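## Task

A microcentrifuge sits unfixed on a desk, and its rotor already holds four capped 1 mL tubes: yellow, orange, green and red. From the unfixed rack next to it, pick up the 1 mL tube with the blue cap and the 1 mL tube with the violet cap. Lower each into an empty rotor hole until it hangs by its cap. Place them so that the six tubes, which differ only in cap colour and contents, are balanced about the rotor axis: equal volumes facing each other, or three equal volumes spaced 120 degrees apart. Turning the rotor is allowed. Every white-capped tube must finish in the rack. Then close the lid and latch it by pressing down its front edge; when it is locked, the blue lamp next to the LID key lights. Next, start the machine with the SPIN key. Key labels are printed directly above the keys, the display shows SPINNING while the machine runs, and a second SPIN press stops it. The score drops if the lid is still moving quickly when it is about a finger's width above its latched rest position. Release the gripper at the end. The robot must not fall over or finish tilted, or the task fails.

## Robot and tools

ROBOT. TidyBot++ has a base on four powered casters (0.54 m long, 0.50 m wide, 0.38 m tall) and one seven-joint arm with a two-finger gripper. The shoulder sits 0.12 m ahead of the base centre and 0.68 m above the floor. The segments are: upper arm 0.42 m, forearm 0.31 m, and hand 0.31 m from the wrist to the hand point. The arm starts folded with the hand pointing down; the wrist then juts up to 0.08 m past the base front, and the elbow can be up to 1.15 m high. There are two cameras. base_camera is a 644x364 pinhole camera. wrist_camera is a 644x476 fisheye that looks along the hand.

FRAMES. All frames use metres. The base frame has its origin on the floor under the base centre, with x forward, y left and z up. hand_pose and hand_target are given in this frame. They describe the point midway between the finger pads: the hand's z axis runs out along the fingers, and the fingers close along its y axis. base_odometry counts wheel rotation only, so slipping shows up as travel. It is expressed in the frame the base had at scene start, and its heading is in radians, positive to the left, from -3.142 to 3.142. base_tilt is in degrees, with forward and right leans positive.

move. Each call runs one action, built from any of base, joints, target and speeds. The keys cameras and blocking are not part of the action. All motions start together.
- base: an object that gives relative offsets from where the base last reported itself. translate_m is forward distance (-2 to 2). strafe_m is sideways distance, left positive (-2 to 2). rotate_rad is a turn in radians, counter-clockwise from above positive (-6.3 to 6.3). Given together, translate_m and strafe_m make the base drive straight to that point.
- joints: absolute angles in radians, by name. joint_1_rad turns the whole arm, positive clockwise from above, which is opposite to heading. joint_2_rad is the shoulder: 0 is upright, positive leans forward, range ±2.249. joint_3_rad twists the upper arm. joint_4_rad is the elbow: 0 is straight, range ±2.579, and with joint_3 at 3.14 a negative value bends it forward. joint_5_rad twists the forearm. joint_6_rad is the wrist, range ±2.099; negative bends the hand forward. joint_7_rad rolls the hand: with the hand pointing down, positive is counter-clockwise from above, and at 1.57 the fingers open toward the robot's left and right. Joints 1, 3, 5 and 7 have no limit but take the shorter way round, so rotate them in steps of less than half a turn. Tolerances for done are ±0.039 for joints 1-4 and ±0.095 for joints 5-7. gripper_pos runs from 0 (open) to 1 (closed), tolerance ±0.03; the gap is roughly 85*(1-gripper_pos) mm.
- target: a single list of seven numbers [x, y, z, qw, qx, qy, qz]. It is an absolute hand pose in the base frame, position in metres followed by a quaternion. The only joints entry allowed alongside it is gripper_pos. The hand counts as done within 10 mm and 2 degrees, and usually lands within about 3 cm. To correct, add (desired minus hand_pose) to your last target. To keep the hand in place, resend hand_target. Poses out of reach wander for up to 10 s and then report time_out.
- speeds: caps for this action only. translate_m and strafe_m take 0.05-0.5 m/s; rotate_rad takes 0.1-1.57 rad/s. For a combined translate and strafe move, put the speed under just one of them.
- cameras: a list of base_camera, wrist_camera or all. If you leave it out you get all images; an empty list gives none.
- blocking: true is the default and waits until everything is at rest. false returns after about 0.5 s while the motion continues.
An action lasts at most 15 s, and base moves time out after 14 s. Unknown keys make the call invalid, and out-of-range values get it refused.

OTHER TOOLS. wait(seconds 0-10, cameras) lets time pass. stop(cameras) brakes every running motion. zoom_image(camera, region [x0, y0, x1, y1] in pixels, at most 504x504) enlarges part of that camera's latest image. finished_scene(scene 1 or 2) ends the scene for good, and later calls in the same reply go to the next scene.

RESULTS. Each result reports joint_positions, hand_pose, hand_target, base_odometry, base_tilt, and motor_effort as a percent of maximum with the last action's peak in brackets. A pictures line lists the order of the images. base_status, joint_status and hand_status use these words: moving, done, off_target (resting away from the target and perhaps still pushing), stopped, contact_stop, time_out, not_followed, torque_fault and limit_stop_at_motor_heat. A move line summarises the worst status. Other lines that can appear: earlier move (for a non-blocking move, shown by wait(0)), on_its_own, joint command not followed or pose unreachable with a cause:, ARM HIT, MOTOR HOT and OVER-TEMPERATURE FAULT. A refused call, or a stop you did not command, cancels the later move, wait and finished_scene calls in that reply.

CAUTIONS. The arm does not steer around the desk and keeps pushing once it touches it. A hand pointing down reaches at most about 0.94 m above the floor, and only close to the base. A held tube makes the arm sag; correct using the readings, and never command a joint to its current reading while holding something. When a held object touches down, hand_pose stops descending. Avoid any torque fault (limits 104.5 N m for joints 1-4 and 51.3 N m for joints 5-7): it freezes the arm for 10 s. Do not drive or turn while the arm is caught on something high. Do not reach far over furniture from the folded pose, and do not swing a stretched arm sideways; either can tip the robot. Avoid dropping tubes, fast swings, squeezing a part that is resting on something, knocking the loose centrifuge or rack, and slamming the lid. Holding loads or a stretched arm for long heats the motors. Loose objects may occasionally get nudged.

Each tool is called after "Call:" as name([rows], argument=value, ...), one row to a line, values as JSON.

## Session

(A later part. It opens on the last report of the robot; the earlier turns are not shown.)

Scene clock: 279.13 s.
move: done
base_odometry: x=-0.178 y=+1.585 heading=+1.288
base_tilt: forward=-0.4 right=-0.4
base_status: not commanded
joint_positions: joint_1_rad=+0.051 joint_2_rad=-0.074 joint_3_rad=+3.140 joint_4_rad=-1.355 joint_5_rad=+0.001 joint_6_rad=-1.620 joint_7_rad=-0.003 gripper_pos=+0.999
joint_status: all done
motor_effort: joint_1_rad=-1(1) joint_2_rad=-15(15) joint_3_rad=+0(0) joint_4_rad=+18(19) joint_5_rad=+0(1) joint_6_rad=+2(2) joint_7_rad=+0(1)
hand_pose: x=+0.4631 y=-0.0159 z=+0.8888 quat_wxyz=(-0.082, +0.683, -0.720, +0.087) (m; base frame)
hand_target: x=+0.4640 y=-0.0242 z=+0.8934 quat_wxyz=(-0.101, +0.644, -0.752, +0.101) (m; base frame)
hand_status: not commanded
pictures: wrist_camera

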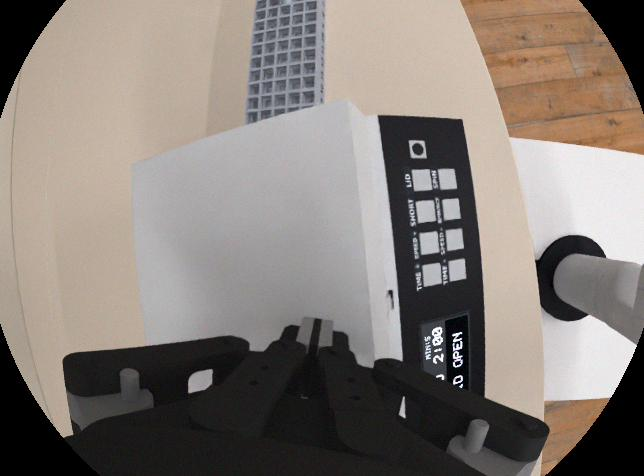

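Call:
move(joints={"joint_2_rad": -0.1045, "joint_4_rad": -1.388, "joint_6_rad": -1.571}, cameras=["wrist_camera"])

Call:
zoom_image(camera="wrist_camera", region=[330, 100, 490, 400])

Scene clock: 279.80 s.
move: done
base_odometry: x=-0.178 y=+1.585 heading=+1.288
base_tilt: forward=-0.3 right=-0.4
base_status: not commanded
joint_positions: joint_1_rad=+0.051 joint_2_rad=-0.076 joint_3_rad=+3.140 joint_4_rad=-1.366 joint_5_rad=+0.001 joint_6_rad=-1.611 joint_7_rad=-0.003 gripper_pos=+0.999
joint_status: all done
motor_effort: joint_1_rad=-1(2) joint_2_rad=-15(15) joint_3_rad=+0(0) joint_4_rad=+17(18) joint_5_rad=+0(1) joint_6_rad=+2(3) joint_7_rad=-1(1)
hand_pose: x=+0.4629 y=-0.0159 z=+0.8863 quat_wxyz=(-0.083, +0.683, -0.720, +0.087) (m; base frame)
hand_target: x=+0.4639 y=-0.0242 z=+0.8908 quat_wxyz=(-0.101, +0.644, -0.752, +0.101) (m; base frame)
hand_status: not commanded
pictures: wrist_camera

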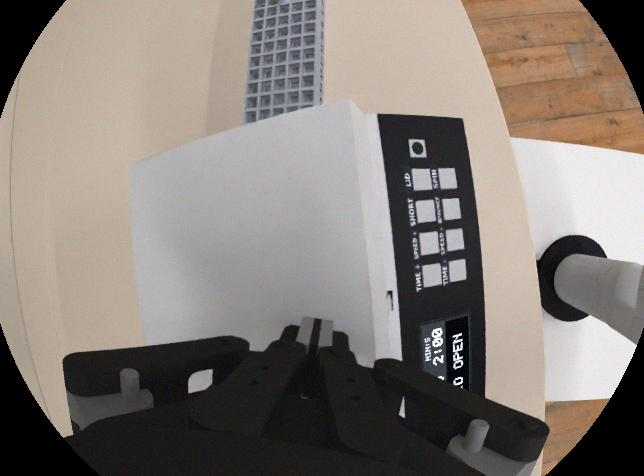

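Scaled by 1.680.

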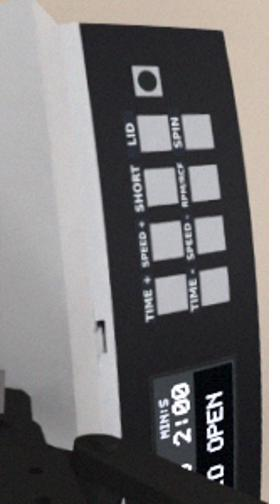

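Call:
move(joints={"joint_2_rad": -0.107, "joint_4_rad": -1.399, "joint_6_rad": -1.562}, cameras=["wrist_camera"])

Call:
zoom_image(camera="wrist_camera", region=[330, 100, 490, 400])

Scene clock: 280.70 s.
move: done
base_odometry: x=-0.178 y=+1.585 heading=+1.288
base_tilt: forward=-0.4 right=-0.4
base_status: not commanded
joint_positions: joint_1_rad=+0.051 joint_2_rad=-0.079 joint_3_rad=+3.140 joint_4_rad=-1.377 joint_5_rad=+0.001 joint_6_rad=-1.602 joint_7_rad=-0.003 gripper_pos=+0.999
joint_status: all done
motor_effort: joint_1_rad=-1(2) joint_2_rad=-15(15) joint_3_rad=+0(0) joint_4_rad=+17(18) joint_5_rad=+0(1) joint_6_rad=+1(2) joint_7_rad=-1(1)
hand_pose: x=+0.4628 y=-0.0159 z=+0.8837 quat_wxyz=(-0.083, +0.683, -0.720, +0.088) (m; base frame)
hand_target: x=+0.4637 y=-0.0242 z=+0.8882 quat_wxyz=(-0.102, +0.644, -0.752, +0.101) (m; base frame)
hand_status: not commanded
pictures: wrist_camera

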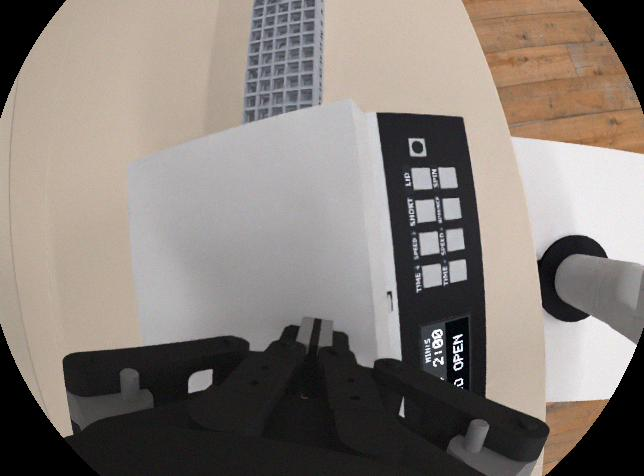

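Scaled by 1.680.

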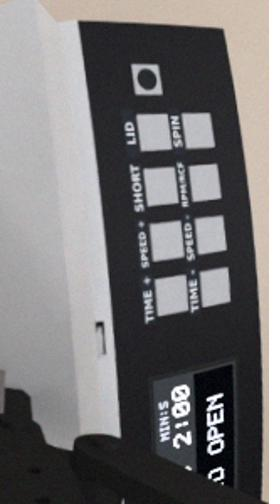

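Call:
move(joints={"joint_2_rad": -0.109, "joint_4_rad": -1.409, "joint_6_rad": -1.554}, cameras=["wrist_camera"])

Call:
zoom_image(camera="wrist_camera", region=[330, 100, 490, 400])

Scene clock: 281.33 s.
move: done
base_odometry: x=-0.178 y=+1.585 heading=+1.288
base_tilt: forward=-0.4 right=-0.4
base_status: not commanded
joint_positions: joint_1_rad=+0.051 joint_2_rad=-0.081 joint_3_rad=+3.140 joint_4_rad=-1.387 joint_5_rad=+0.001 joint_6_rad=-1.594 joint_7_rad=-0.003 gripper_pos=+0.999
joint_status: all done
motor_effort: joint_1_rad=-1(2) joint_2_rad=-15(15) joint_3_rad=+0(0) joint_4_rad=+18(18) joint_5_rad=+0(1) joint_6_rad=+1(3) joint_7_rad=+0(1)
hand_pose: x=+0.4626 y=-0.0159 z=+0.8813 quat_wxyz=(-0.083, +0.683, -0.720, +0.088) (m; base frame)
hand_target: x=+0.4636 y=-0.0242 z=+0.8857 quat_wxyz=(-0.102, +0.644, -0.752, +0.101) (m; base frame)
hand_status: not commanded
pictures: wrist_camera

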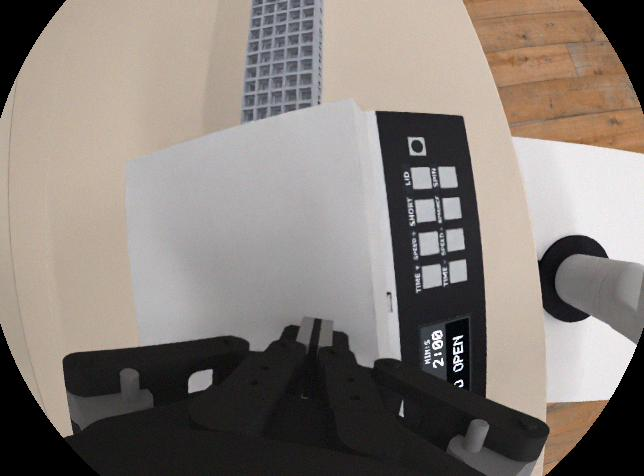

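Scaled by 1.680.

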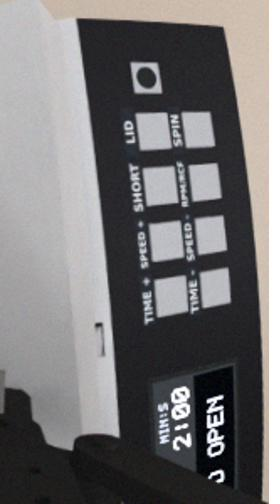

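Call:
move(joints={"joint_2_rad": -0.111, "joint_4_rad": -1.419, "joint_6_rad": -1.546}, cameras=["wrist_camera"])

Call:
zoom_image(camera="wrist_camera", region=[330, 100, 490, 400])

Scene clock: 281.93 s.
move: done
base_odometry: x=-0.178 y=+1.585 heading=+1.288
base_tilt: forward=-0.3 right=-0.3
base_status: not commanded
joint_positions: joint_1_rad=+0.051 joint_2_rad=-0.083 joint_3_rad=+3.140 joint_4_rad=-1.396 joint_5_rad=+0.001 joint_6_rad=-1.586 joint_7_rad=-0.003 gripper_pos=+0.999
joint_status: all done
motor_effort: joint_1_rad=-1(2) joint_2_rad=-15(15) joint_3_rad=+0(0) joint_4_rad=+17(18) joint_5_rad=+0(1) joint_6_rad=+1(2) joint_7_rad=+0(1)
hand_pose: x=+0.4625 y=-0.0159 z=+0.8790 quat_wxyz=(-0.083, +0.683, -0.720, +0.088) (m; base frame)
hand_target: x=+0.4634 y=-0.0242 z=+0.8831 quat_wxyz=(-0.102, +0.644, -0.752, +0.101) (m; base frame)
hand_status: not commanded
pictures: wrist_camera

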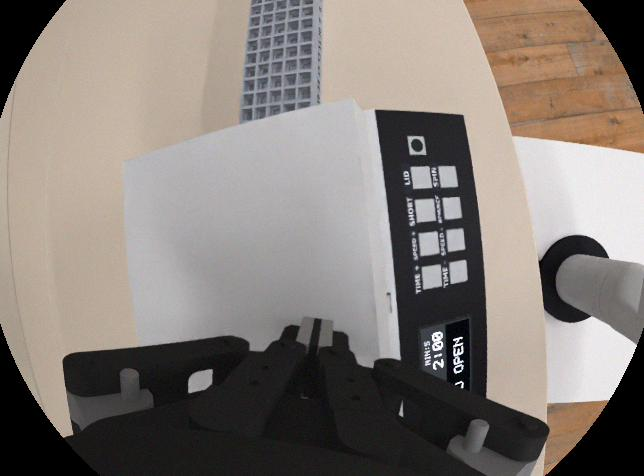

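Scaled by 1.680.

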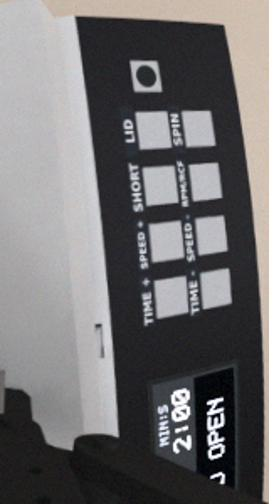

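Call:
move(joints={"joint_2_rad": -0.113, "joint_4_rad": -1.429, "joint_6_rad": -1.538}, cameras=["wrist_camera"])

Call:
zoom_image(camera="wrist_camera", region=[330, 100, 490, 400])

Scene clock: 282.57 s.
move: done
base_odometry: x=-0.178 y=+1.585 heading=+1.288
base_tilt: forward=-0.4 right=-0.4
base_status: not commanded
joint_positions: joint_1_rad=+0.051 joint_2_rad=-0.088 joint_3_rad=+3.140 joint_4_rad=-1.404 joint_5_rad=+0.001 joint_6_rad=-1.578 joint_7_rad=-0.003 gripper_pos=+0.999
joint_status: all done
motor_effort: joint_1_rad=-1(2) joint_2_rad=-14(15) joint_3_rad=+0(0) joint_4_rad=+17(18) joint_5_rad=+0(1) joint_6_rad=+1(2) joint_7_rad=-1(1)
hand_pose: x=+0.4624 y=-0.0159 z=+0.8783 quat_wxyz=(-0.085, +0.683, -0.720, +0.090) (m; base frame)
hand_target: x=+0.4632 y=-0.0242 z=+0.8806 quat_wxyz=(-0.102, +0.644, -0.752, +0.101) (m; base frame)
hand_status: not commanded
pictures: wrist_camera

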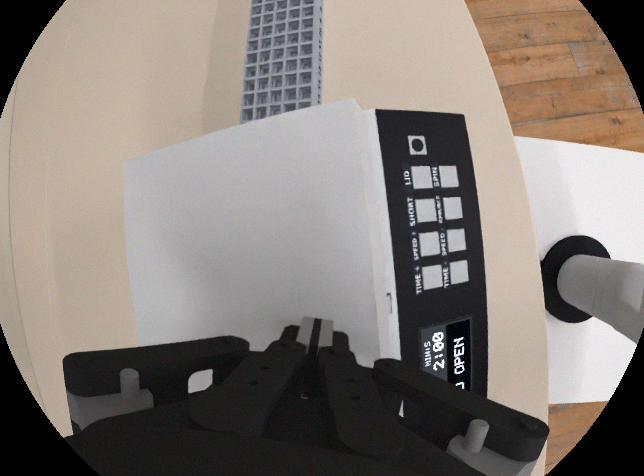

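Scaled by 1.680.

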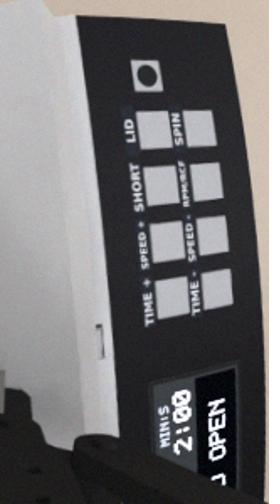

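Call:
move(joints={"joint_2_rad": -0.115, "joint_4_rad": -1.439, "joint_6_rad": -1.53}, cameras=["wrist_camera"])

Call:
move(joints={"joint_2_rad": -0.117, "joint_4_rad": -1.449, "joint_6_rad": -1.522}, cameras=["wrist_camera"])

Call:
zoom_image(camera="wrist_camera", region=[330, 100, 490, 400])

Scene clock: 283.40 s.
move: done
base_odometry: x=-0.178 y=+1.585 heading=+1.288
base_tilt: forward=-0.3 right=-0.4
base_status: not commanded
joint_positions: joint_1_rad=+0.051 joint_2_rad=-0.092 joint_3_rad=+3.140 joint_4_rad=-1.412 joint_5_rad=+0.001 joint_6_rad=-1.569 joint_7_rad=-0.003 gripper_pos=+0.999
joint_status: all done
motor_effort: joint_1_rad=-1(2) joint_2_rad=-13(14) joint_3_rad=+0(0) joint_4_rad=+17(17) joint_5_rad=+1(1) joint_6_rad=+2(2) joint_7_rad=-1(1)
hand_pose: x=+0.4622 y=-0.0159 z=+0.8776 quat_wxyz=(-0.087, +0.683, -0.720, +0.092) (m; base frame)
hand_target: x=+0.4630 y=-0.0242 z=+0.8781 quat_wxyz=(-0.102, +0.644, -0.752, +0.101) (m; base frame)
hand_status: not commanded
pictures: wrist_camera

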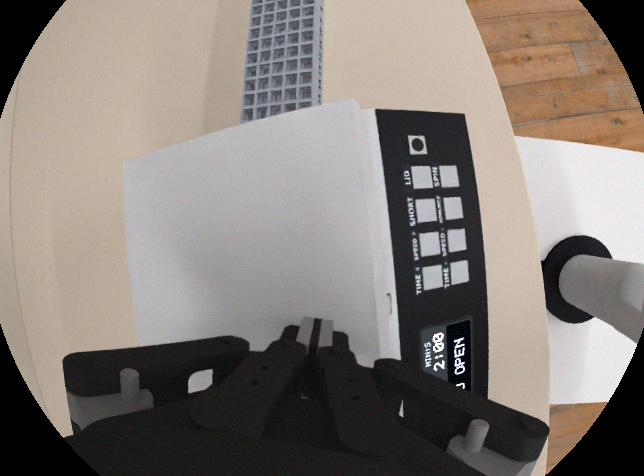

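Scene clock: 283.90 s.
move: done
base_odometry: x=-0.178 y=+1.585 heading=+1.288
base_tilt: forward=-0.4 right=-0.4
base_status: not commanded
joint_positions: joint_1_rad=+0.051 joint_2_rad=-0.097 joint_3_rad=+3.140 joint_4_rad=-1.419 joint_5_rad=+0.001 joint_6_rad=-1.561 joint_7_rad=-0.003 gripper_pos=+0.999
joint_status: all done
motor_effort: joint_1_rad=-1(1) joint_2_rad=-13(13) joint_3_rad=+0(0) joint_4_rad=+16(17) joint_5_rad=+1(1) joint_6_rad=+1(3) joint_7_rad=+0(1)
hand_pose: x=+0.4619 y=-0.0159 z=+0.8769 quat_wxyz=(-0.088, +0.682, -0.719, +0.093) (m; base frame)
hand_target: x=+0.4628 y=-0.0241 z=+0.8755 quat_wxyz=(-0.102, +0.644, -0.752, +0.101) (m; base frame)
hand_status: not commanded
pictures: wrist_camera

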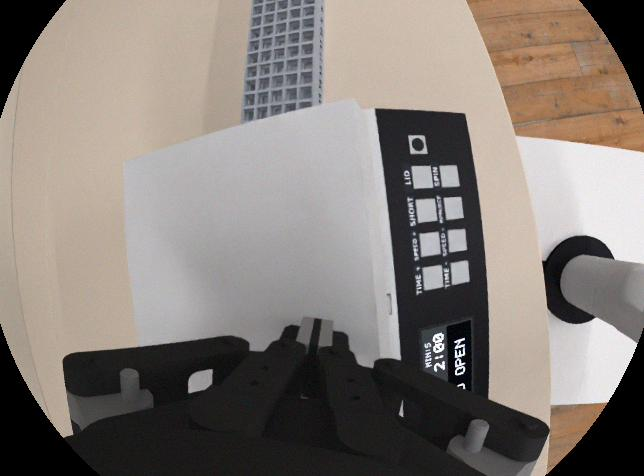

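Scaled by 1.680.

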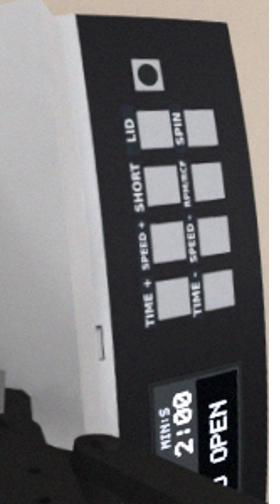

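Call:
move(joints={"joint_2_rad": -0.12, "joint_4_rad": -1.465, "joint_6_rad": -1.51}, cameras=["wrist_camera"])

Call:
move(joints={"joint_2_rad": -0.123, "joint_4_rad": -1.481, "joint_6_rad": -1.5}, cameras=["wrist_camera"])

Call:
zoom_image(camera="wrist_camera", region=[330, 100, 490, 400])

Scene clock: 284.70 s.
move: done
base_odometry: x=-0.178 y=+1.585 heading=+1.288
base_tilt: forward=-0.4 right=-0.4
base_status: not commanded
joint_positions: joint_1_rad=+0.052 joint_2_rad=-0.105 joint_3_rad=+3.140 joint_4_rad=-1.432 joint_5_rad=+0.001 joint_6_rad=-1.548 joint_7_rad=-0.003 gripper_pos=+0.999
joint_status: all done
motor_effort: joint_1_rad=-1(1) joint_2_rad=-12(13) joint_3_rad=+1(1) joint_4_rad=+15(17) joint_5_rad=+1(1) joint_6_rad=+1(2) joint_7_rad=-1(1)
hand_pose: x=+0.4615 y=-0.0160 z=+0.8756 quat_wxyz=(-0.091, +0.682, -0.719, +0.096) (m; base frame)
hand_target: x=+0.4622 y=-0.0241 z=+0.8713 quat_wxyz=(-0.101, +0.644, -0.752, +0.101) (m; base frame)
hand_status: not commanded
pictures: wrist_camera

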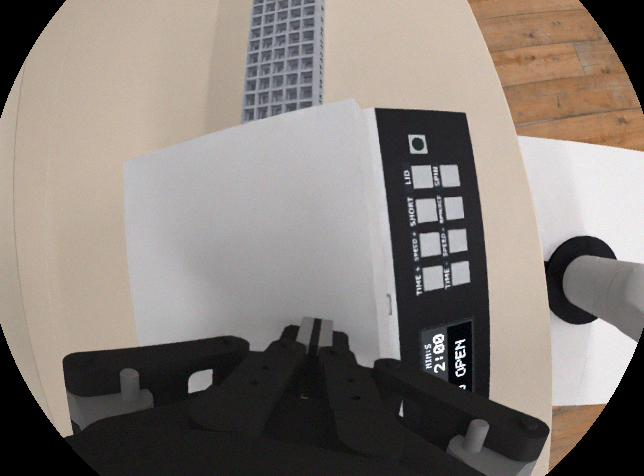

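Scene clock: 285.27 s.
move: done
base_odometry: x=-0.178 y=+1.585 heading=+1.288
base_tilt: forward=-0.4 right=-0.4
base_status: not commanded
joint_positions: joint_1_rad=+0.052 joint_2_rad=-0.111 joint_3_rad=+3.140 joint_4_rad=-1.444 joint_5_rad=+0.001 joint_6_rad=-1.536 joint_7_rad=-0.003 gripper_pos=+0.999
joint_status: all done
motor_effort: joint_1_rad=-1(1) joint_2_rad=-11(12) joint_3_rad=+1(1) joint_4_rad=+15(16) joint_5_rad=+1(1) joint_6_rad=+1(2) joint_7_rad=-1(1)
hand_pose: x=+0.4611 y=-0.0160 z=+0.8743 quat_wxyz=(-0.093, +0.682, -0.719, +0.099) (m; base frame)
hand_target: x=+0.4609 y=-0.0240 z=+0.8669 quat_wxyz=(-0.100, +0.644, -0.752, +0.100) (m; base frame)
hand_status: not commanded
pictures: wrist_camera

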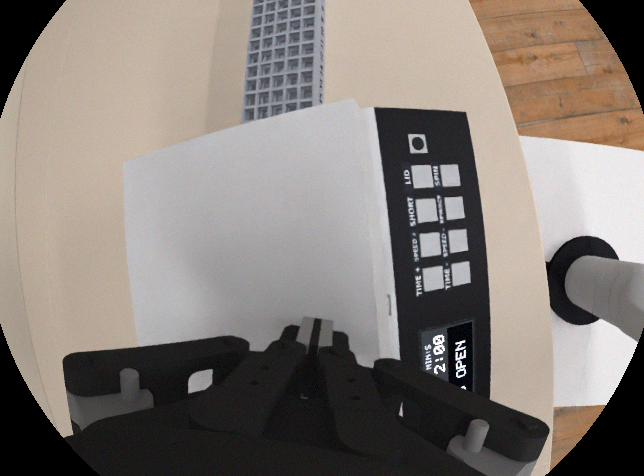

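Scaled by 1.680.

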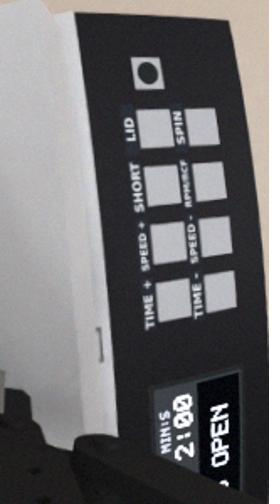

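Call:
move(joints={"joint_2_rad": -0.112, "joint_4_rad": -1.495, "joint_6_rad": -1.503}, cameras=["wrist_camera"])

Call:
zoom_image(camera="wrist_camera", region=[330, 100, 490, 400])

Scene clock: 286.30 s.
move: off_target
base_odometry: x=-0.178 y=+1.585 heading=+1.288
base_tilt: forward=-0.4 right=-0.4
base_status: not commanded
joint_positions: joint_1_rad=+0.052 joint_2_rad=-0.113 joint_3_rad=+3.140 joint_4_rad=-1.450 joint_5_rad=+0.001 joint_6_rad=-1.532 joint_7_rad=-0.003 gripper_pos=+0.999
joint_status: joint_4_rad off_target (ended at -1.450, target -1.495); the others done
motor_effort: joint_1_rad=+0(1) joint_2_rad=-10(12) joint_3_rad=+0(1) joint_4_rad=+13(14) joint_5_rad=+1(1) joint_6_rad=+0(1) joint_7_rad=-1(1)
hand_pose: x=+0.4608 y=-0.0160 z=+0.8727 quat_wxyz=(-0.093, +0.682, -0.719, +0.099) (m; base frame)
hand_target: x=+0.4587 y=-0.0238 z=+0.8574 quat_wxyz=(-0.090, +0.645, -0.753, +0.090) (m; base frame)
hand_status: not commanded
pictures: wrist_camera

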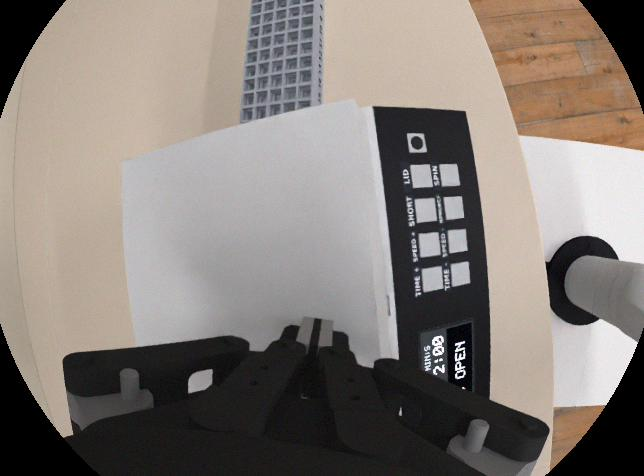

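Scaled by 1.680.

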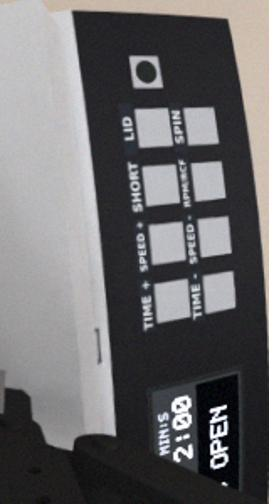

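Call:
move(joints={"joint_2_rad": -0.102, "joint_4_rad": -1.507, "joint_6_rad": -1.506}, cameras=["wrist_camera"])

Call:
move(joints={"joint_2_rad": -0.092, "joint_4_rad": -1.519, "joint_6_rad": -1.509}, cameras=["wrist_camera"])

Call:
zoom_image(camera="wrist_camera", region=[330, 100, 490, 400])

Scene clock: 287.23 s.
move: off_target
base_odometry: x=-0.178 y=+1.585 heading=+1.288
base_tilt: forward=-0.4 right=-0.4
base_status: not commanded
joint_positions: joint_1_rad=+0.052 joint_2_rad=-0.113 joint_3_rad=+3.140 joint_4_rad=-1.455 joint_5_rad=+0.001 joint_6_rad=-1.529 joint_7_rad=-0.003 gripper_pos=+0.999
joint_status: joint_4_rad off_target (ended at -1.455, target -1.507); the others done
motor_effort: joint_1_rad=+0(1) joint_2_rad=-9(9) joint_3_rad=+0(0) joint_4_rad=+11(14) joint_5_rad=+1(1) joint_6_rad=-1(2) joint_7_rad=+0(1)
hand_pose: x=+0.4605 y=-0.0160 z=+0.8712 quat_wxyz=(-0.093, +0.682, -0.719, +0.098) (m; base frame)
hand_target: x=+0.4565 y=-0.0237 z=+0.8492 quat_wxyz=(-0.082, +0.646, -0.754, +0.081) (m; base frame)
hand_status: not commanded
pictures: wrist_camera

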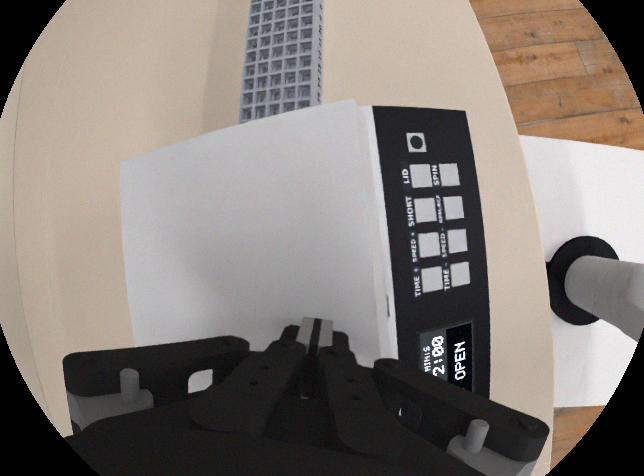

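Scene clock: 287.73 s.
move: off_target
base_odometry: x=-0.178 y=+1.585 heading=+1.288
base_tilt: forward=-0.4 right=-0.4
base_status: not commanded
joint_positions: joint_1_rad=+0.052 joint_2_rad=-0.113 joint_3_rad=+3.140 joint_4_rad=-1.459 joint_5_rad=+0.001 joint_6_rad=-1.527 joint_7_rad=-0.003 gripper_pos=+0.999
joint_status: joint_4_rad off_target (ended at -1.459, target -1.519); the others done
motor_effort: joint_1_rad=+0(2) joint_2_rad=-7(9) joint_3_rad=+1(1) joint_4_rad=+10(11) joint_5_rad=+1(1) joint_6_rad=-1(2) joint_7_rad=-1(1)
hand_pose: x=+0.4603 y=-0.0162 z=+0.8697 quat_wxyz=(-0.092, +0.682, -0.719, +0.097) (m; base frame)
hand_target: x=+0.4542 y=-0.0235 z=+0.8411 quat_wxyz=(-0.073, +0.647, -0.755, +0.072) (m; base frame)
hand_status: not commanded
pictures: wrist_camera

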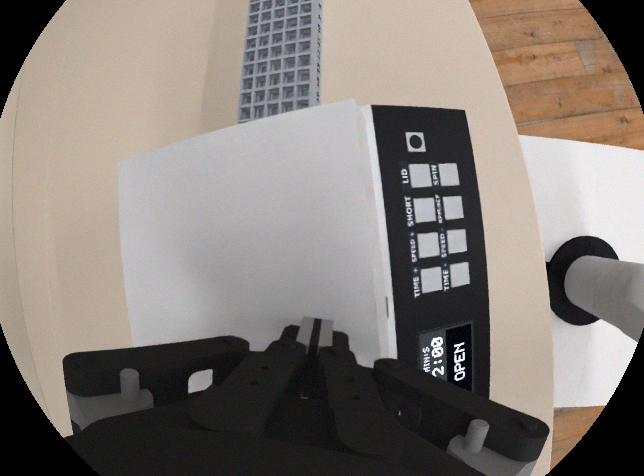

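Scaled by 1.680.

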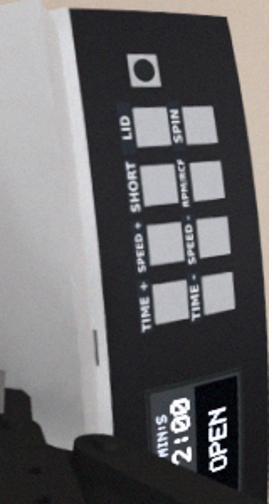

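Call:
move(joints={"joint_2_rad": -0.08, "joint_4_rad": -1.533, "joint_6_rad": -1.512}, cameras=["wrist_camera"])

Call:
zoom_image(camera="wrist_camera", region=[330, 100, 490, 400])

Call:
move(joints={"joint_2_rad": -0.068, "joint_4_rad": -1.547, "joint_6_rad": -1.515}, cameras=["wrist_camera"])

Call:
zoom_image(camera="wrist_camera", region=[330, 100, 490, 400])

Scene clock: 288.43 s.
move: off_target
base_odometry: x=-0.178 y=+1.585 heading=+1.288
base_tilt: forward=-0.3 right=-0.4
base_status: not commanded
joint_positions: joint_1_rad=+0.052 joint_2_rad=-0.113 joint_3_rad=+3.140 joint_4_rad=-1.460 joint_5_rad=+0.001 joint_6_rad=-1.526 joint_7_rad=-0.003 gripper_pos=+0.999
joint_status: joint_4_rad off_target (ended at -1.460, target -1.533); the others done
motor_effort: joint_1_rad=+0(1) joint_2_rad=-4(7) joint_3_rad=+0(0) joint_4_rad=+7(10) joint_5_rad=+1(1) joint_6_rad=-2(4) joint_7_rad=+0(1)
hand_pose: x=+0.4602 y=-0.0162 z=+0.8695 quat_wxyz=(-0.092, +0.682, -0.719, +0.097) (m; base frame)
hand_target: x=+0.4514 y=-0.0233 z=+0.8317 quat_wxyz=(-0.063, +0.648, -0.756, +0.062) (m; base frame)
hand_status: not commanded
pictures: wrist_camera

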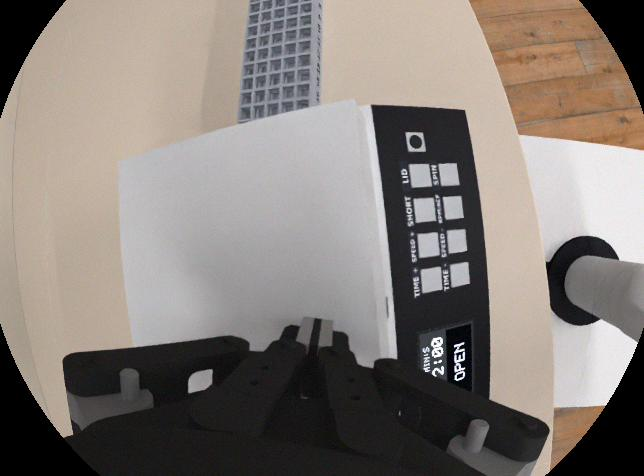

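Scaled by 1.680.

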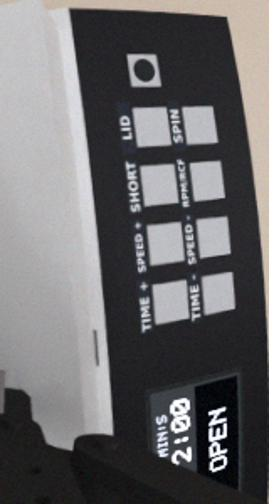

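Scene clock: 288.97 s.
move: off_target
base_odometry: x=-0.178 y=+1.585 heading=+1.288
base_tilt: forward=-0.4 right=-0.4
base_status: not commanded
joint_positions: joint_1_rad=+0.052 joint_2_rad=-0.114 joint_3_rad=+3.140 joint_4_rad=-1.462 joint_5_rad=+0.001 joint_6_rad=-1.524 joint_7_rad=-0.003 gripper_pos=+0.999
joint_status: joint_2_rad off_target (ended at -0.114, target -0.068); joint_4_rad off_target (ended at -1.462, target -1.547); the others done
motor_effort: joint_1_rad=-1(1) joint_2_rad=-2(5) joint_3_rad=+0(1) joint_4_rad=+4(7) joint_5_rad=+1(1) joint_6_rad=-3(4) joint_7_rad=-1(1)
hand_pose: x=+0.4602 y=-0.0162 z=+0.8693 quat_wxyz=(-0.092, +0.682, -0.719, +0.098) (m; base frame)
hand_target: x=+0.4484 y=-0.0231 z=+0.8225 quat_wxyz=(-0.052, +0.649, -0.757, +0.052) (m; base frame)
hand_status: not commanded
pictures: wrist_camera

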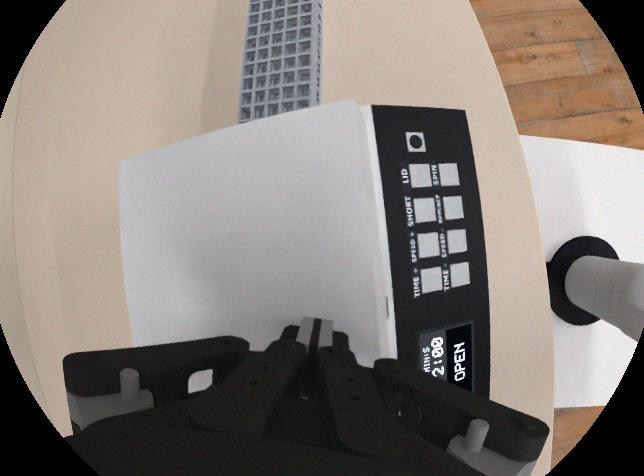

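Scaled by 1.680.

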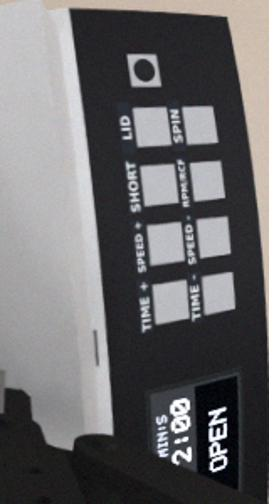

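Call:
move(joints={"joint_2_rad": -0.052, "joint_4_rad": -1.565, "joint_6_rad": -1.519}, cameras=["wrist_camera"])

Call:
zoom_image(camera="wrist_camera", region=[330, 100, 490, 400])

Call:
move(joints={"joint_2_rad": -0.036, "joint_4_rad": -1.583, "joint_6_rad": -1.523}, cameras=["wrist_camera"])

Call:
zoom_image(camera="wrist_camera", region=[330, 100, 490, 400])

Scene clock: 289.90 s.
move: off_target
base_odometry: x=-0.178 y=+1.585 heading=+1.288
base_tilt: forward=-0.4 right=-0.4
base_status: not commanded
joint_positions: joint_1_rad=+0.052 joint_2_rad=-0.115 joint_3_rad=+3.140 joint_4_rad=-1.464 joint_5_rad=+0.001 joint_6_rad=-1.522 joint_7_rad=-0.003 gripper_pos=+0.999
joint_status: joint_2_rad off_target (ended at -0.115, target -0.052); joint_4_rad off_target (ended at -1.464, target -1.565); the others done
motor_effort: joint_1_rad=-1(2) joint_2_rad=+0(3) joint_3_rad=+0(1) joint_4_rad=+2(5) joint_5_rad=+1(1) joint_6_rad=-4(4) joint_7_rad=+0(1)
hand_pose: x=+0.4601 y=-0.0162 z=+0.8692 quat_wxyz=(-0.093, +0.682, -0.719, +0.098) (m; base frame)
hand_target: x=+0.4442 y=-0.0228 z=+0.8107 quat_wxyz=(-0.039, +0.650, -0.758, +0.039) (m; base frame)
hand_status: not commanded
pictures: wrist_camera

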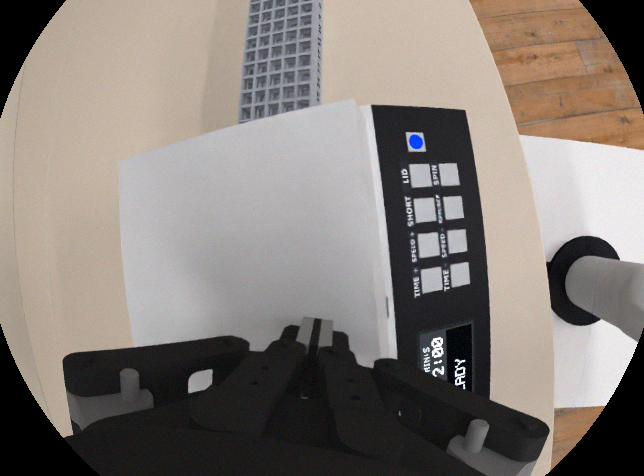

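Scaled by 1.680.

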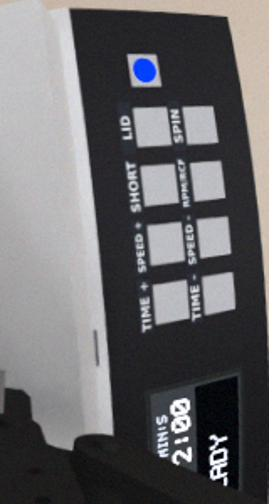

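Scene clock: 290.47 s.
move: off_target
base_odometry: x=-0.178 y=+1.585 heading=+1.288
base_tilt: forward=-0.4 right=-0.4
base_status: not commanded
joint_positions: joint_1_rad=+0.052 joint_2_rad=-0.117 joint_3_rad=+3.140 joint_4_rad=-1.466 joint_5_rad=+0.001 joint_6_rad=-1.520 joint_7_rad=-0.003 gripper_pos=+0.999
joint_status: joint_2_rad off_target (ended at -0.117, target -0.036); joint_4_rad off_target (ended at -1.466, target -1.583); the others done
motor_effort: joint_1_rad=-1(1) joint_2_rad=+2(6) joint_3_rad=+0(1) joint_4_rad=-1(3) joint_5_rad=+1(1) joint_6_rad=-4(5) joint_7_rad=-1(1)
hand_pose: x=+0.4601 y=-0.0162 z=+0.8689 quat_wxyz=(-0.093, +0.681, -0.719, +0.099) (m; base frame)
hand_target: x=+0.4396 y=-0.0224 z=+0.7993 quat_wxyz=(-0.025, +0.650, -0.759, +0.025) (m; base frame)
hand_status: not commanded
pictures: wrist_camera

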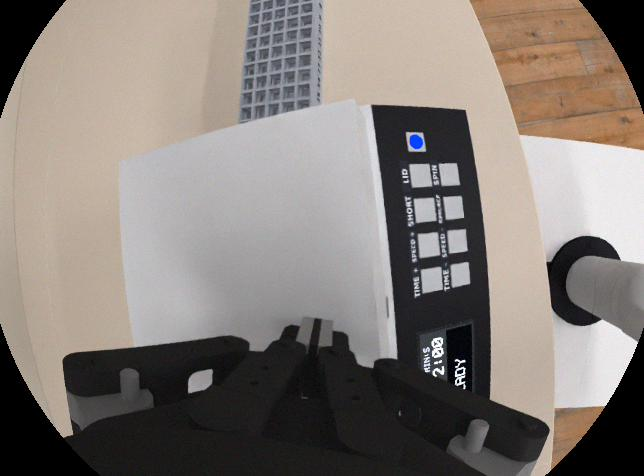

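Scaled by 1.680.

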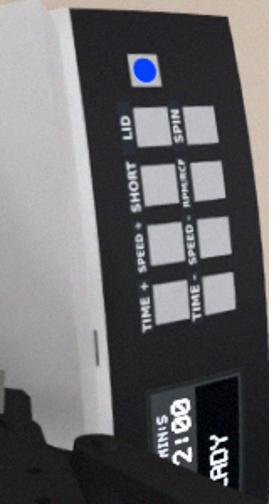

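Call:
move(joints={"joint_2_rad": -0.11, "joint_4_rad": -1.48, "joint_6_rad": -1.53}, cameras=[])

Call:
move(joints={"joint_2_rad": -0.125, "joint_4_rad": -1.36, "joint_6_rad": -1.62}, cameras=["wrist_camera"])

Call:
zoom_image(camera="wrist_camera", region=[330, 100, 490, 400])

Scene clock: 293.23 s.
move: done
base_odometry: x=-0.178 y=+1.585 heading=+1.288
base_tilt: forward=-0.4 right=-0.4
base_status: not commanded
joint_positions: joint_1_rad=+0.052 joint_2_rad=-0.118 joint_3_rad=+3.140 joint_4_rad=-1.464 joint_5_rad=+0.001 joint_6_rad=-1.519 joint_7_rad=-0.003 gripper_pos=+0.999
joint_status: all done
motor_effort: joint_1_rad=-1(1) joint_2_rad=-7(8) joint_3_rad=+1(1) joint_4_rad=+13(13) joint_5_rad=+1(2) joint_6_rad=+3(5) joint_7_rad=-1(1)
hand_pose: x=+0.4604 y=-0.0162 z=+0.8700 quat_wxyz=(-0.094, +0.681, -0.719, +0.100) (m; base frame)
hand_target: x=+0.4545 y=-0.0235 z=+0.8605 quat_wxyz=(-0.085, +0.646, -0.754, +0.085) (m; base frame)
hand_status: not commanded
pictures: none
No camera images: "cameras" was empty.

Scene clock: 294.20 s.
move: done
base_odometry: x=-0.178 y=+1.585 heading=+1.288
base_tilt: forward=-0.4 right=-0.4
base_status: not commanded
joint_positions: joint_1_rad=+0.053 joint_2_rad=-0.114 joint_3_rad=+3.140 joint_4_rad=-1.367 joint_5_rad=+0.001 joint_6_rad=-1.575 joint_7_rad=-0.003 gripper_pos=+0.999
joint_status: all done
motor_effort: joint_1_rad=-1(2) joint_2_rad=-14(16) joint_3_rad=+0(1) joint_4_rad=+17(20) joint_5_rad=+0(1) joint_6_rad=+3(3) joint_7_rad=+0(1)
hand_pose: x=+0.4653 y=-0.0166 z=+0.9022 quat_wxyz=(-0.107, +0.679, -0.717, +0.114) (m; base frame)
hand_target: x=+0.4505 y=-0.0232 z=+0.9043 quat_wxyz=(-0.101, +0.644, -0.752, +0.101) (m; base frame)
hand_status: not commanded
pictures: wrist_camera

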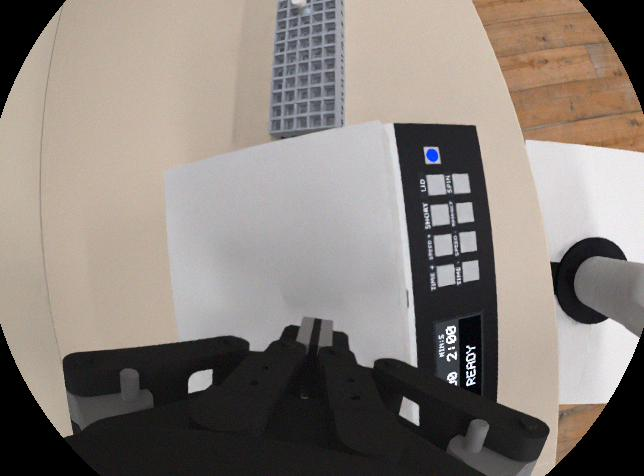

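Scaled by 1.680.

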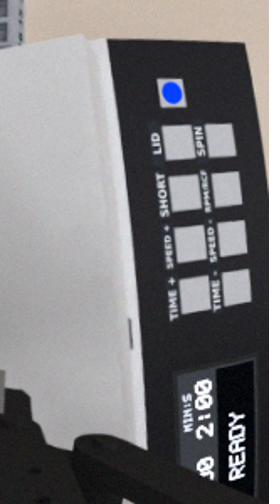

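Call:
move(joints={"joint_1_rad": 0.379, "joint_2_rad": -0.011, "joint_4_rad": -1.131, "joint_6_rad": -1.88, "joint_7_rad": 0.608}, cameras=["wrist_camera"])

Scene clock: 298.30 s.
move: done
base_odometry: x=-0.178 y=+1.585 heading=+1.288
base_tilt: forward=-0.4 right=-0.4
base_status: not commanded
joint_positions: joint_1_rad=+0.357 joint_2_rad=-0.033 joint_3_rad=+3.140 joint_4_rad=-1.142 joint_5_rad=+0.001 joint_6_rad=-1.834 joint_7_rad=+0.529 gripper_pos=+0.999
joint_status: all done
motor_effort: joint_1_rad=-1(2) joint_2_rad=-15(16) joint_3_rad=+0(1) joint_4_rad=+16(19) joint_5_rad=+0(1) joint_6_rad=+1(3) joint_7_rad=-1(2)
hand_pose: x=+0.4277 y=-0.1134 z=+0.9373 quat_wxyz=(-0.033, +0.762, -0.640, +0.093) (m; base frame)
hand_target: x=+0.4189 y=-0.1180 z=+0.9313 quat_wxyz=(-0.020, +0.781, -0.620, +0.068) (m; base frame)
hand_status: not commanded
pictures: wrist_camera

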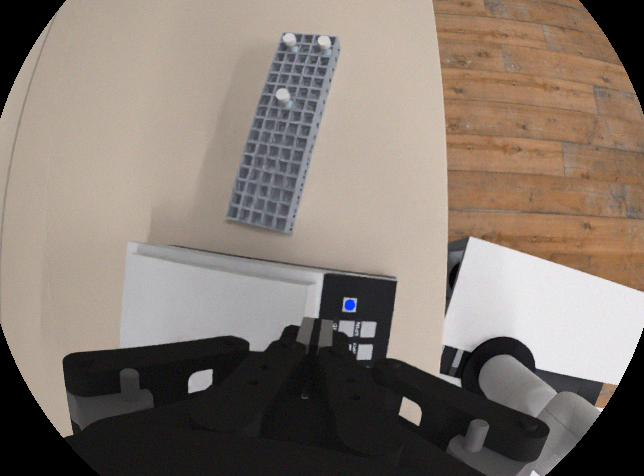

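Call:
zoom_image(camera="wrist_camera", region=[290, 240, 410, 380])

Scaled by 3.600.

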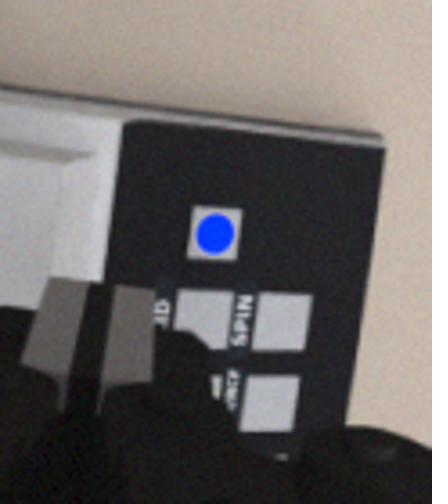

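Call:
move(joints={"joint_1_rad": 0.394, "joint_2_rad": 0.035, "joint_4_rad": -1.225, "joint_6_rad": -1.97}, cameras=["wrist_camera"])

Call:
zoom_image(camera="wrist_camera", region=[270, 200, 430, 380])

Scene clock: 305.63 s.
move: done
base_odometry: x=-0.178 y=+1.585 heading=+1.288
base_tilt: forward=-0.3 right=-0.4
base_status: not commanded
joint_positions: joint_1_rad=+0.371 joint_2_rad=+0.021 joint_3_rad=+3.140 joint_4_rad=-1.209 joint_5_rad=+0.001 joint_6_rad=-1.927 joint_7_rad=+0.531 gripper_pos=+0.999
joint_status: all done
motor_effort: joint_1_rad=-1(2) joint_2_rad=-17(19) joint_3_rad=+0(1) joint_4_rad=+16(17) joint_5_rad=+1(1) joint_6_rad=-1(2) joint_7_rad=-1(1)
hand_pose: x=+0.3994 y=-0.1074 z=+0.8965 quat_wxyz=(+0.003, +0.762, -0.648, -0.007) (m; base frame)
hand_target: x=+0.3841 y=-0.1088 z=+0.8884 quat_wxyz=(+0.012, +0.778, -0.627, -0.042) (m; base frame)
hand_status: not commanded
pictures: wrist_camera

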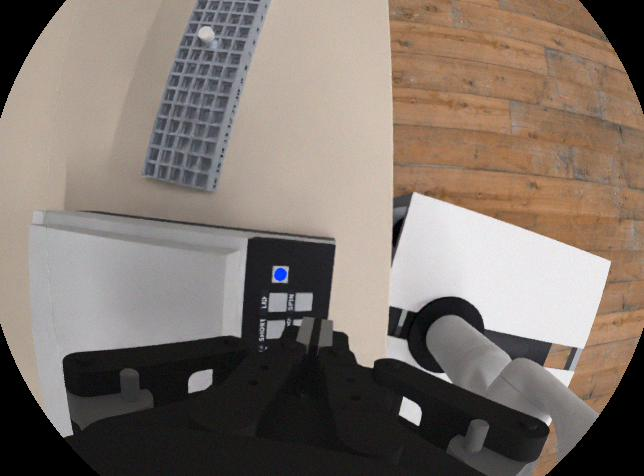

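Scaled by 2.800.

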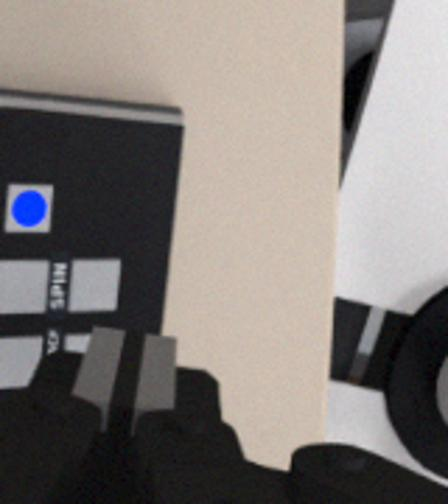

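Call:
move(joints={"joint_2_rad": -0.01, "joint_4_rad": -1.3, "joint_6_rad": -1.825}, cameras=[])

Call:
move(joints={"joint_2_rad": -0.035, "joint_4_rad": -1.382, "joint_6_rad": -1.752}, cameras=["wrist_camera"])

Call:
zoom_image(camera="wrist_camera", region=[240, 200, 400, 380])

Scene clock: 307.83 s.
move: done
base_odometry: x=-0.178 y=+1.585 heading=+1.288
base_tilt: forward=-0.4 right=-0.4
base_status: not commanded
joint_positions: joint_1_rad=+0.371 joint_2_rad=+0.013 joint_3_rad=+3.140 joint_4_rad=-1.279 joint_5_rad=+0.001 joint_6_rad=-1.852 joint_7_rad=+0.531 gripper_pos=+0.999
joint_status: all done
motor_effort: joint_1_rad=-2(2) joint_2_rad=-17(18) joint_3_rad=+0(0) joint_4_rad=+16(17) joint_5_rad=+0(1) joint_6_rad=-1(1) joint_7_rad=+0(1)
hand_pose: x=+0.4055 y=-0.1097 z=+0.8777 quat_wxyz=(+0.001, +0.762, -0.648, -0.001) (m; base frame)
hand_target: x=+0.4022 y=-0.1163 z=+0.8785 quat_wxyz=(-0.004, +0.778, -0.628, +0.013) (m; base frame)
hand_status: not commanded
pictures: none
No camera images: "cameras" was empty.

Scene clock: 308.70 s.
move: done
base_odometry: x=-0.178 y=+1.585 heading=+1.288
base_tilt: forward=-0.3 right=-0.3
base_status: not commanded
joint_positions: joint_1_rad=+0.371 joint_2_rad=-0.006 joint_3_rad=+3.140 joint_4_rad=-1.361 joint_5_rad=+0.001 joint_6_rad=-1.795 joint_7_rad=+0.531 gripper_pos=+0.999
joint_status: all done
motor_effort: joint_1_rad=-1(2) joint_2_rad=-16(17) joint_3_rad=+0(0) joint_4_rad=+17(17) joint_5_rad=+0(1) joint_6_rad=+0(1) joint_7_rad=-1(1)
hand_pose: x=+0.4011 y=-0.1080 z=+0.8584 quat_wxyz=(+0.002, +0.762, -0.648, -0.004) (m; base frame)
hand_target: x=+0.4012 y=-0.1159 z=+0.8611 quat_wxyz=(-0.006, +0.778, -0.627, +0.020) (m; base frame)
hand_status: not commanded
pictures: wrist_camera

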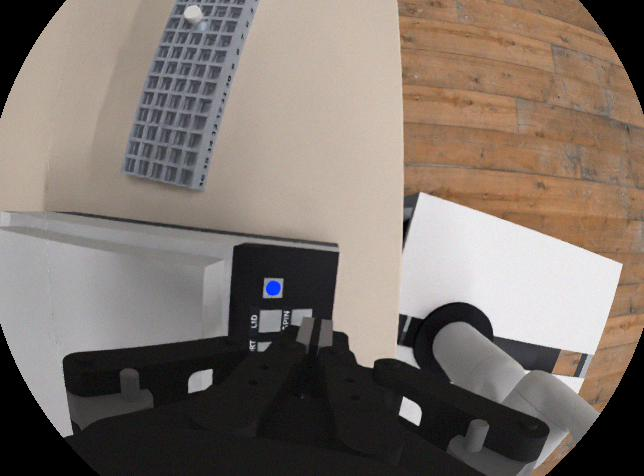

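Scaled by 2.800.

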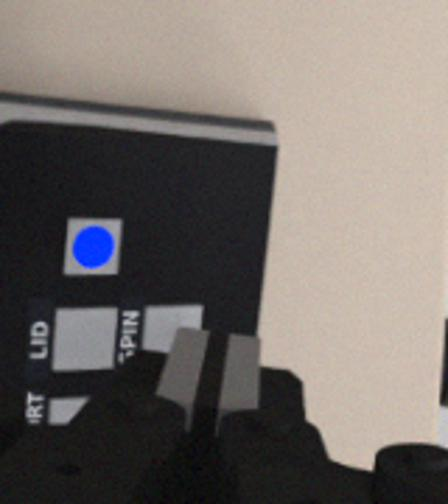

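Call:
move(joints={"joint_2_rad": -0.044, "joint_4_rad": -1.451, "joint_6_rad": -1.687}, cameras=["wrist_camera"])

Call:
zoom_image(camera="wrist_camera", region=[240, 200, 400, 380])

Scene clock: 310.03 s.
move: done
base_odometry: x=-0.178 y=+1.585 heading=+1.288
base_tilt: forward=-0.3 right=-0.3
base_status: not commanded
joint_positions: joint_1_rad=+0.371 joint_2_rad=-0.016 joint_3_rad=+3.140 joint_4_rad=-1.431 joint_5_rad=+0.001 joint_6_rad=-1.731 joint_7_rad=+0.531 gripper_pos=+0.999
joint_status: all done
motor_effort: joint_1_rad=-1(2) joint_2_rad=-16(17) joint_3_rad=+0(0) joint_4_rad=+16(17) joint_5_rad=+0(1) joint_6_rad=+0(1) joint_7_rad=+0(1)
hand_pose: x=+0.4015 y=-0.1082 z=+0.8401 quat_wxyz=(+0.001, +0.762, -0.648, -0.002) (m; base frame)
hand_target: x=+0.4025 y=-0.1164 z=+0.8425 quat_wxyz=(-0.007, +0.778, -0.627, +0.023) (m; base frame)
hand_status: not commanded
pictures: wrist_camera

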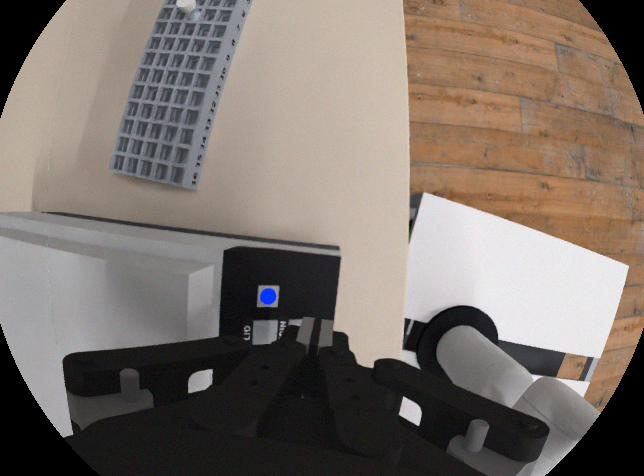

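Scaled by 2.800.

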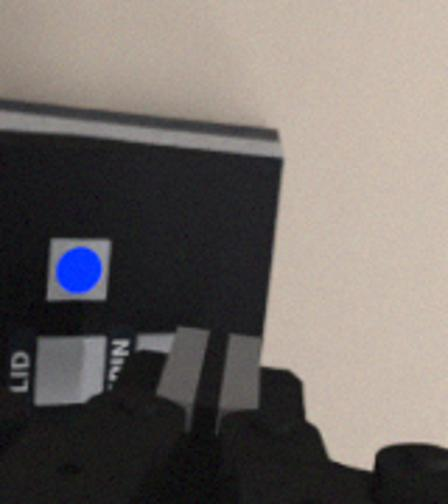

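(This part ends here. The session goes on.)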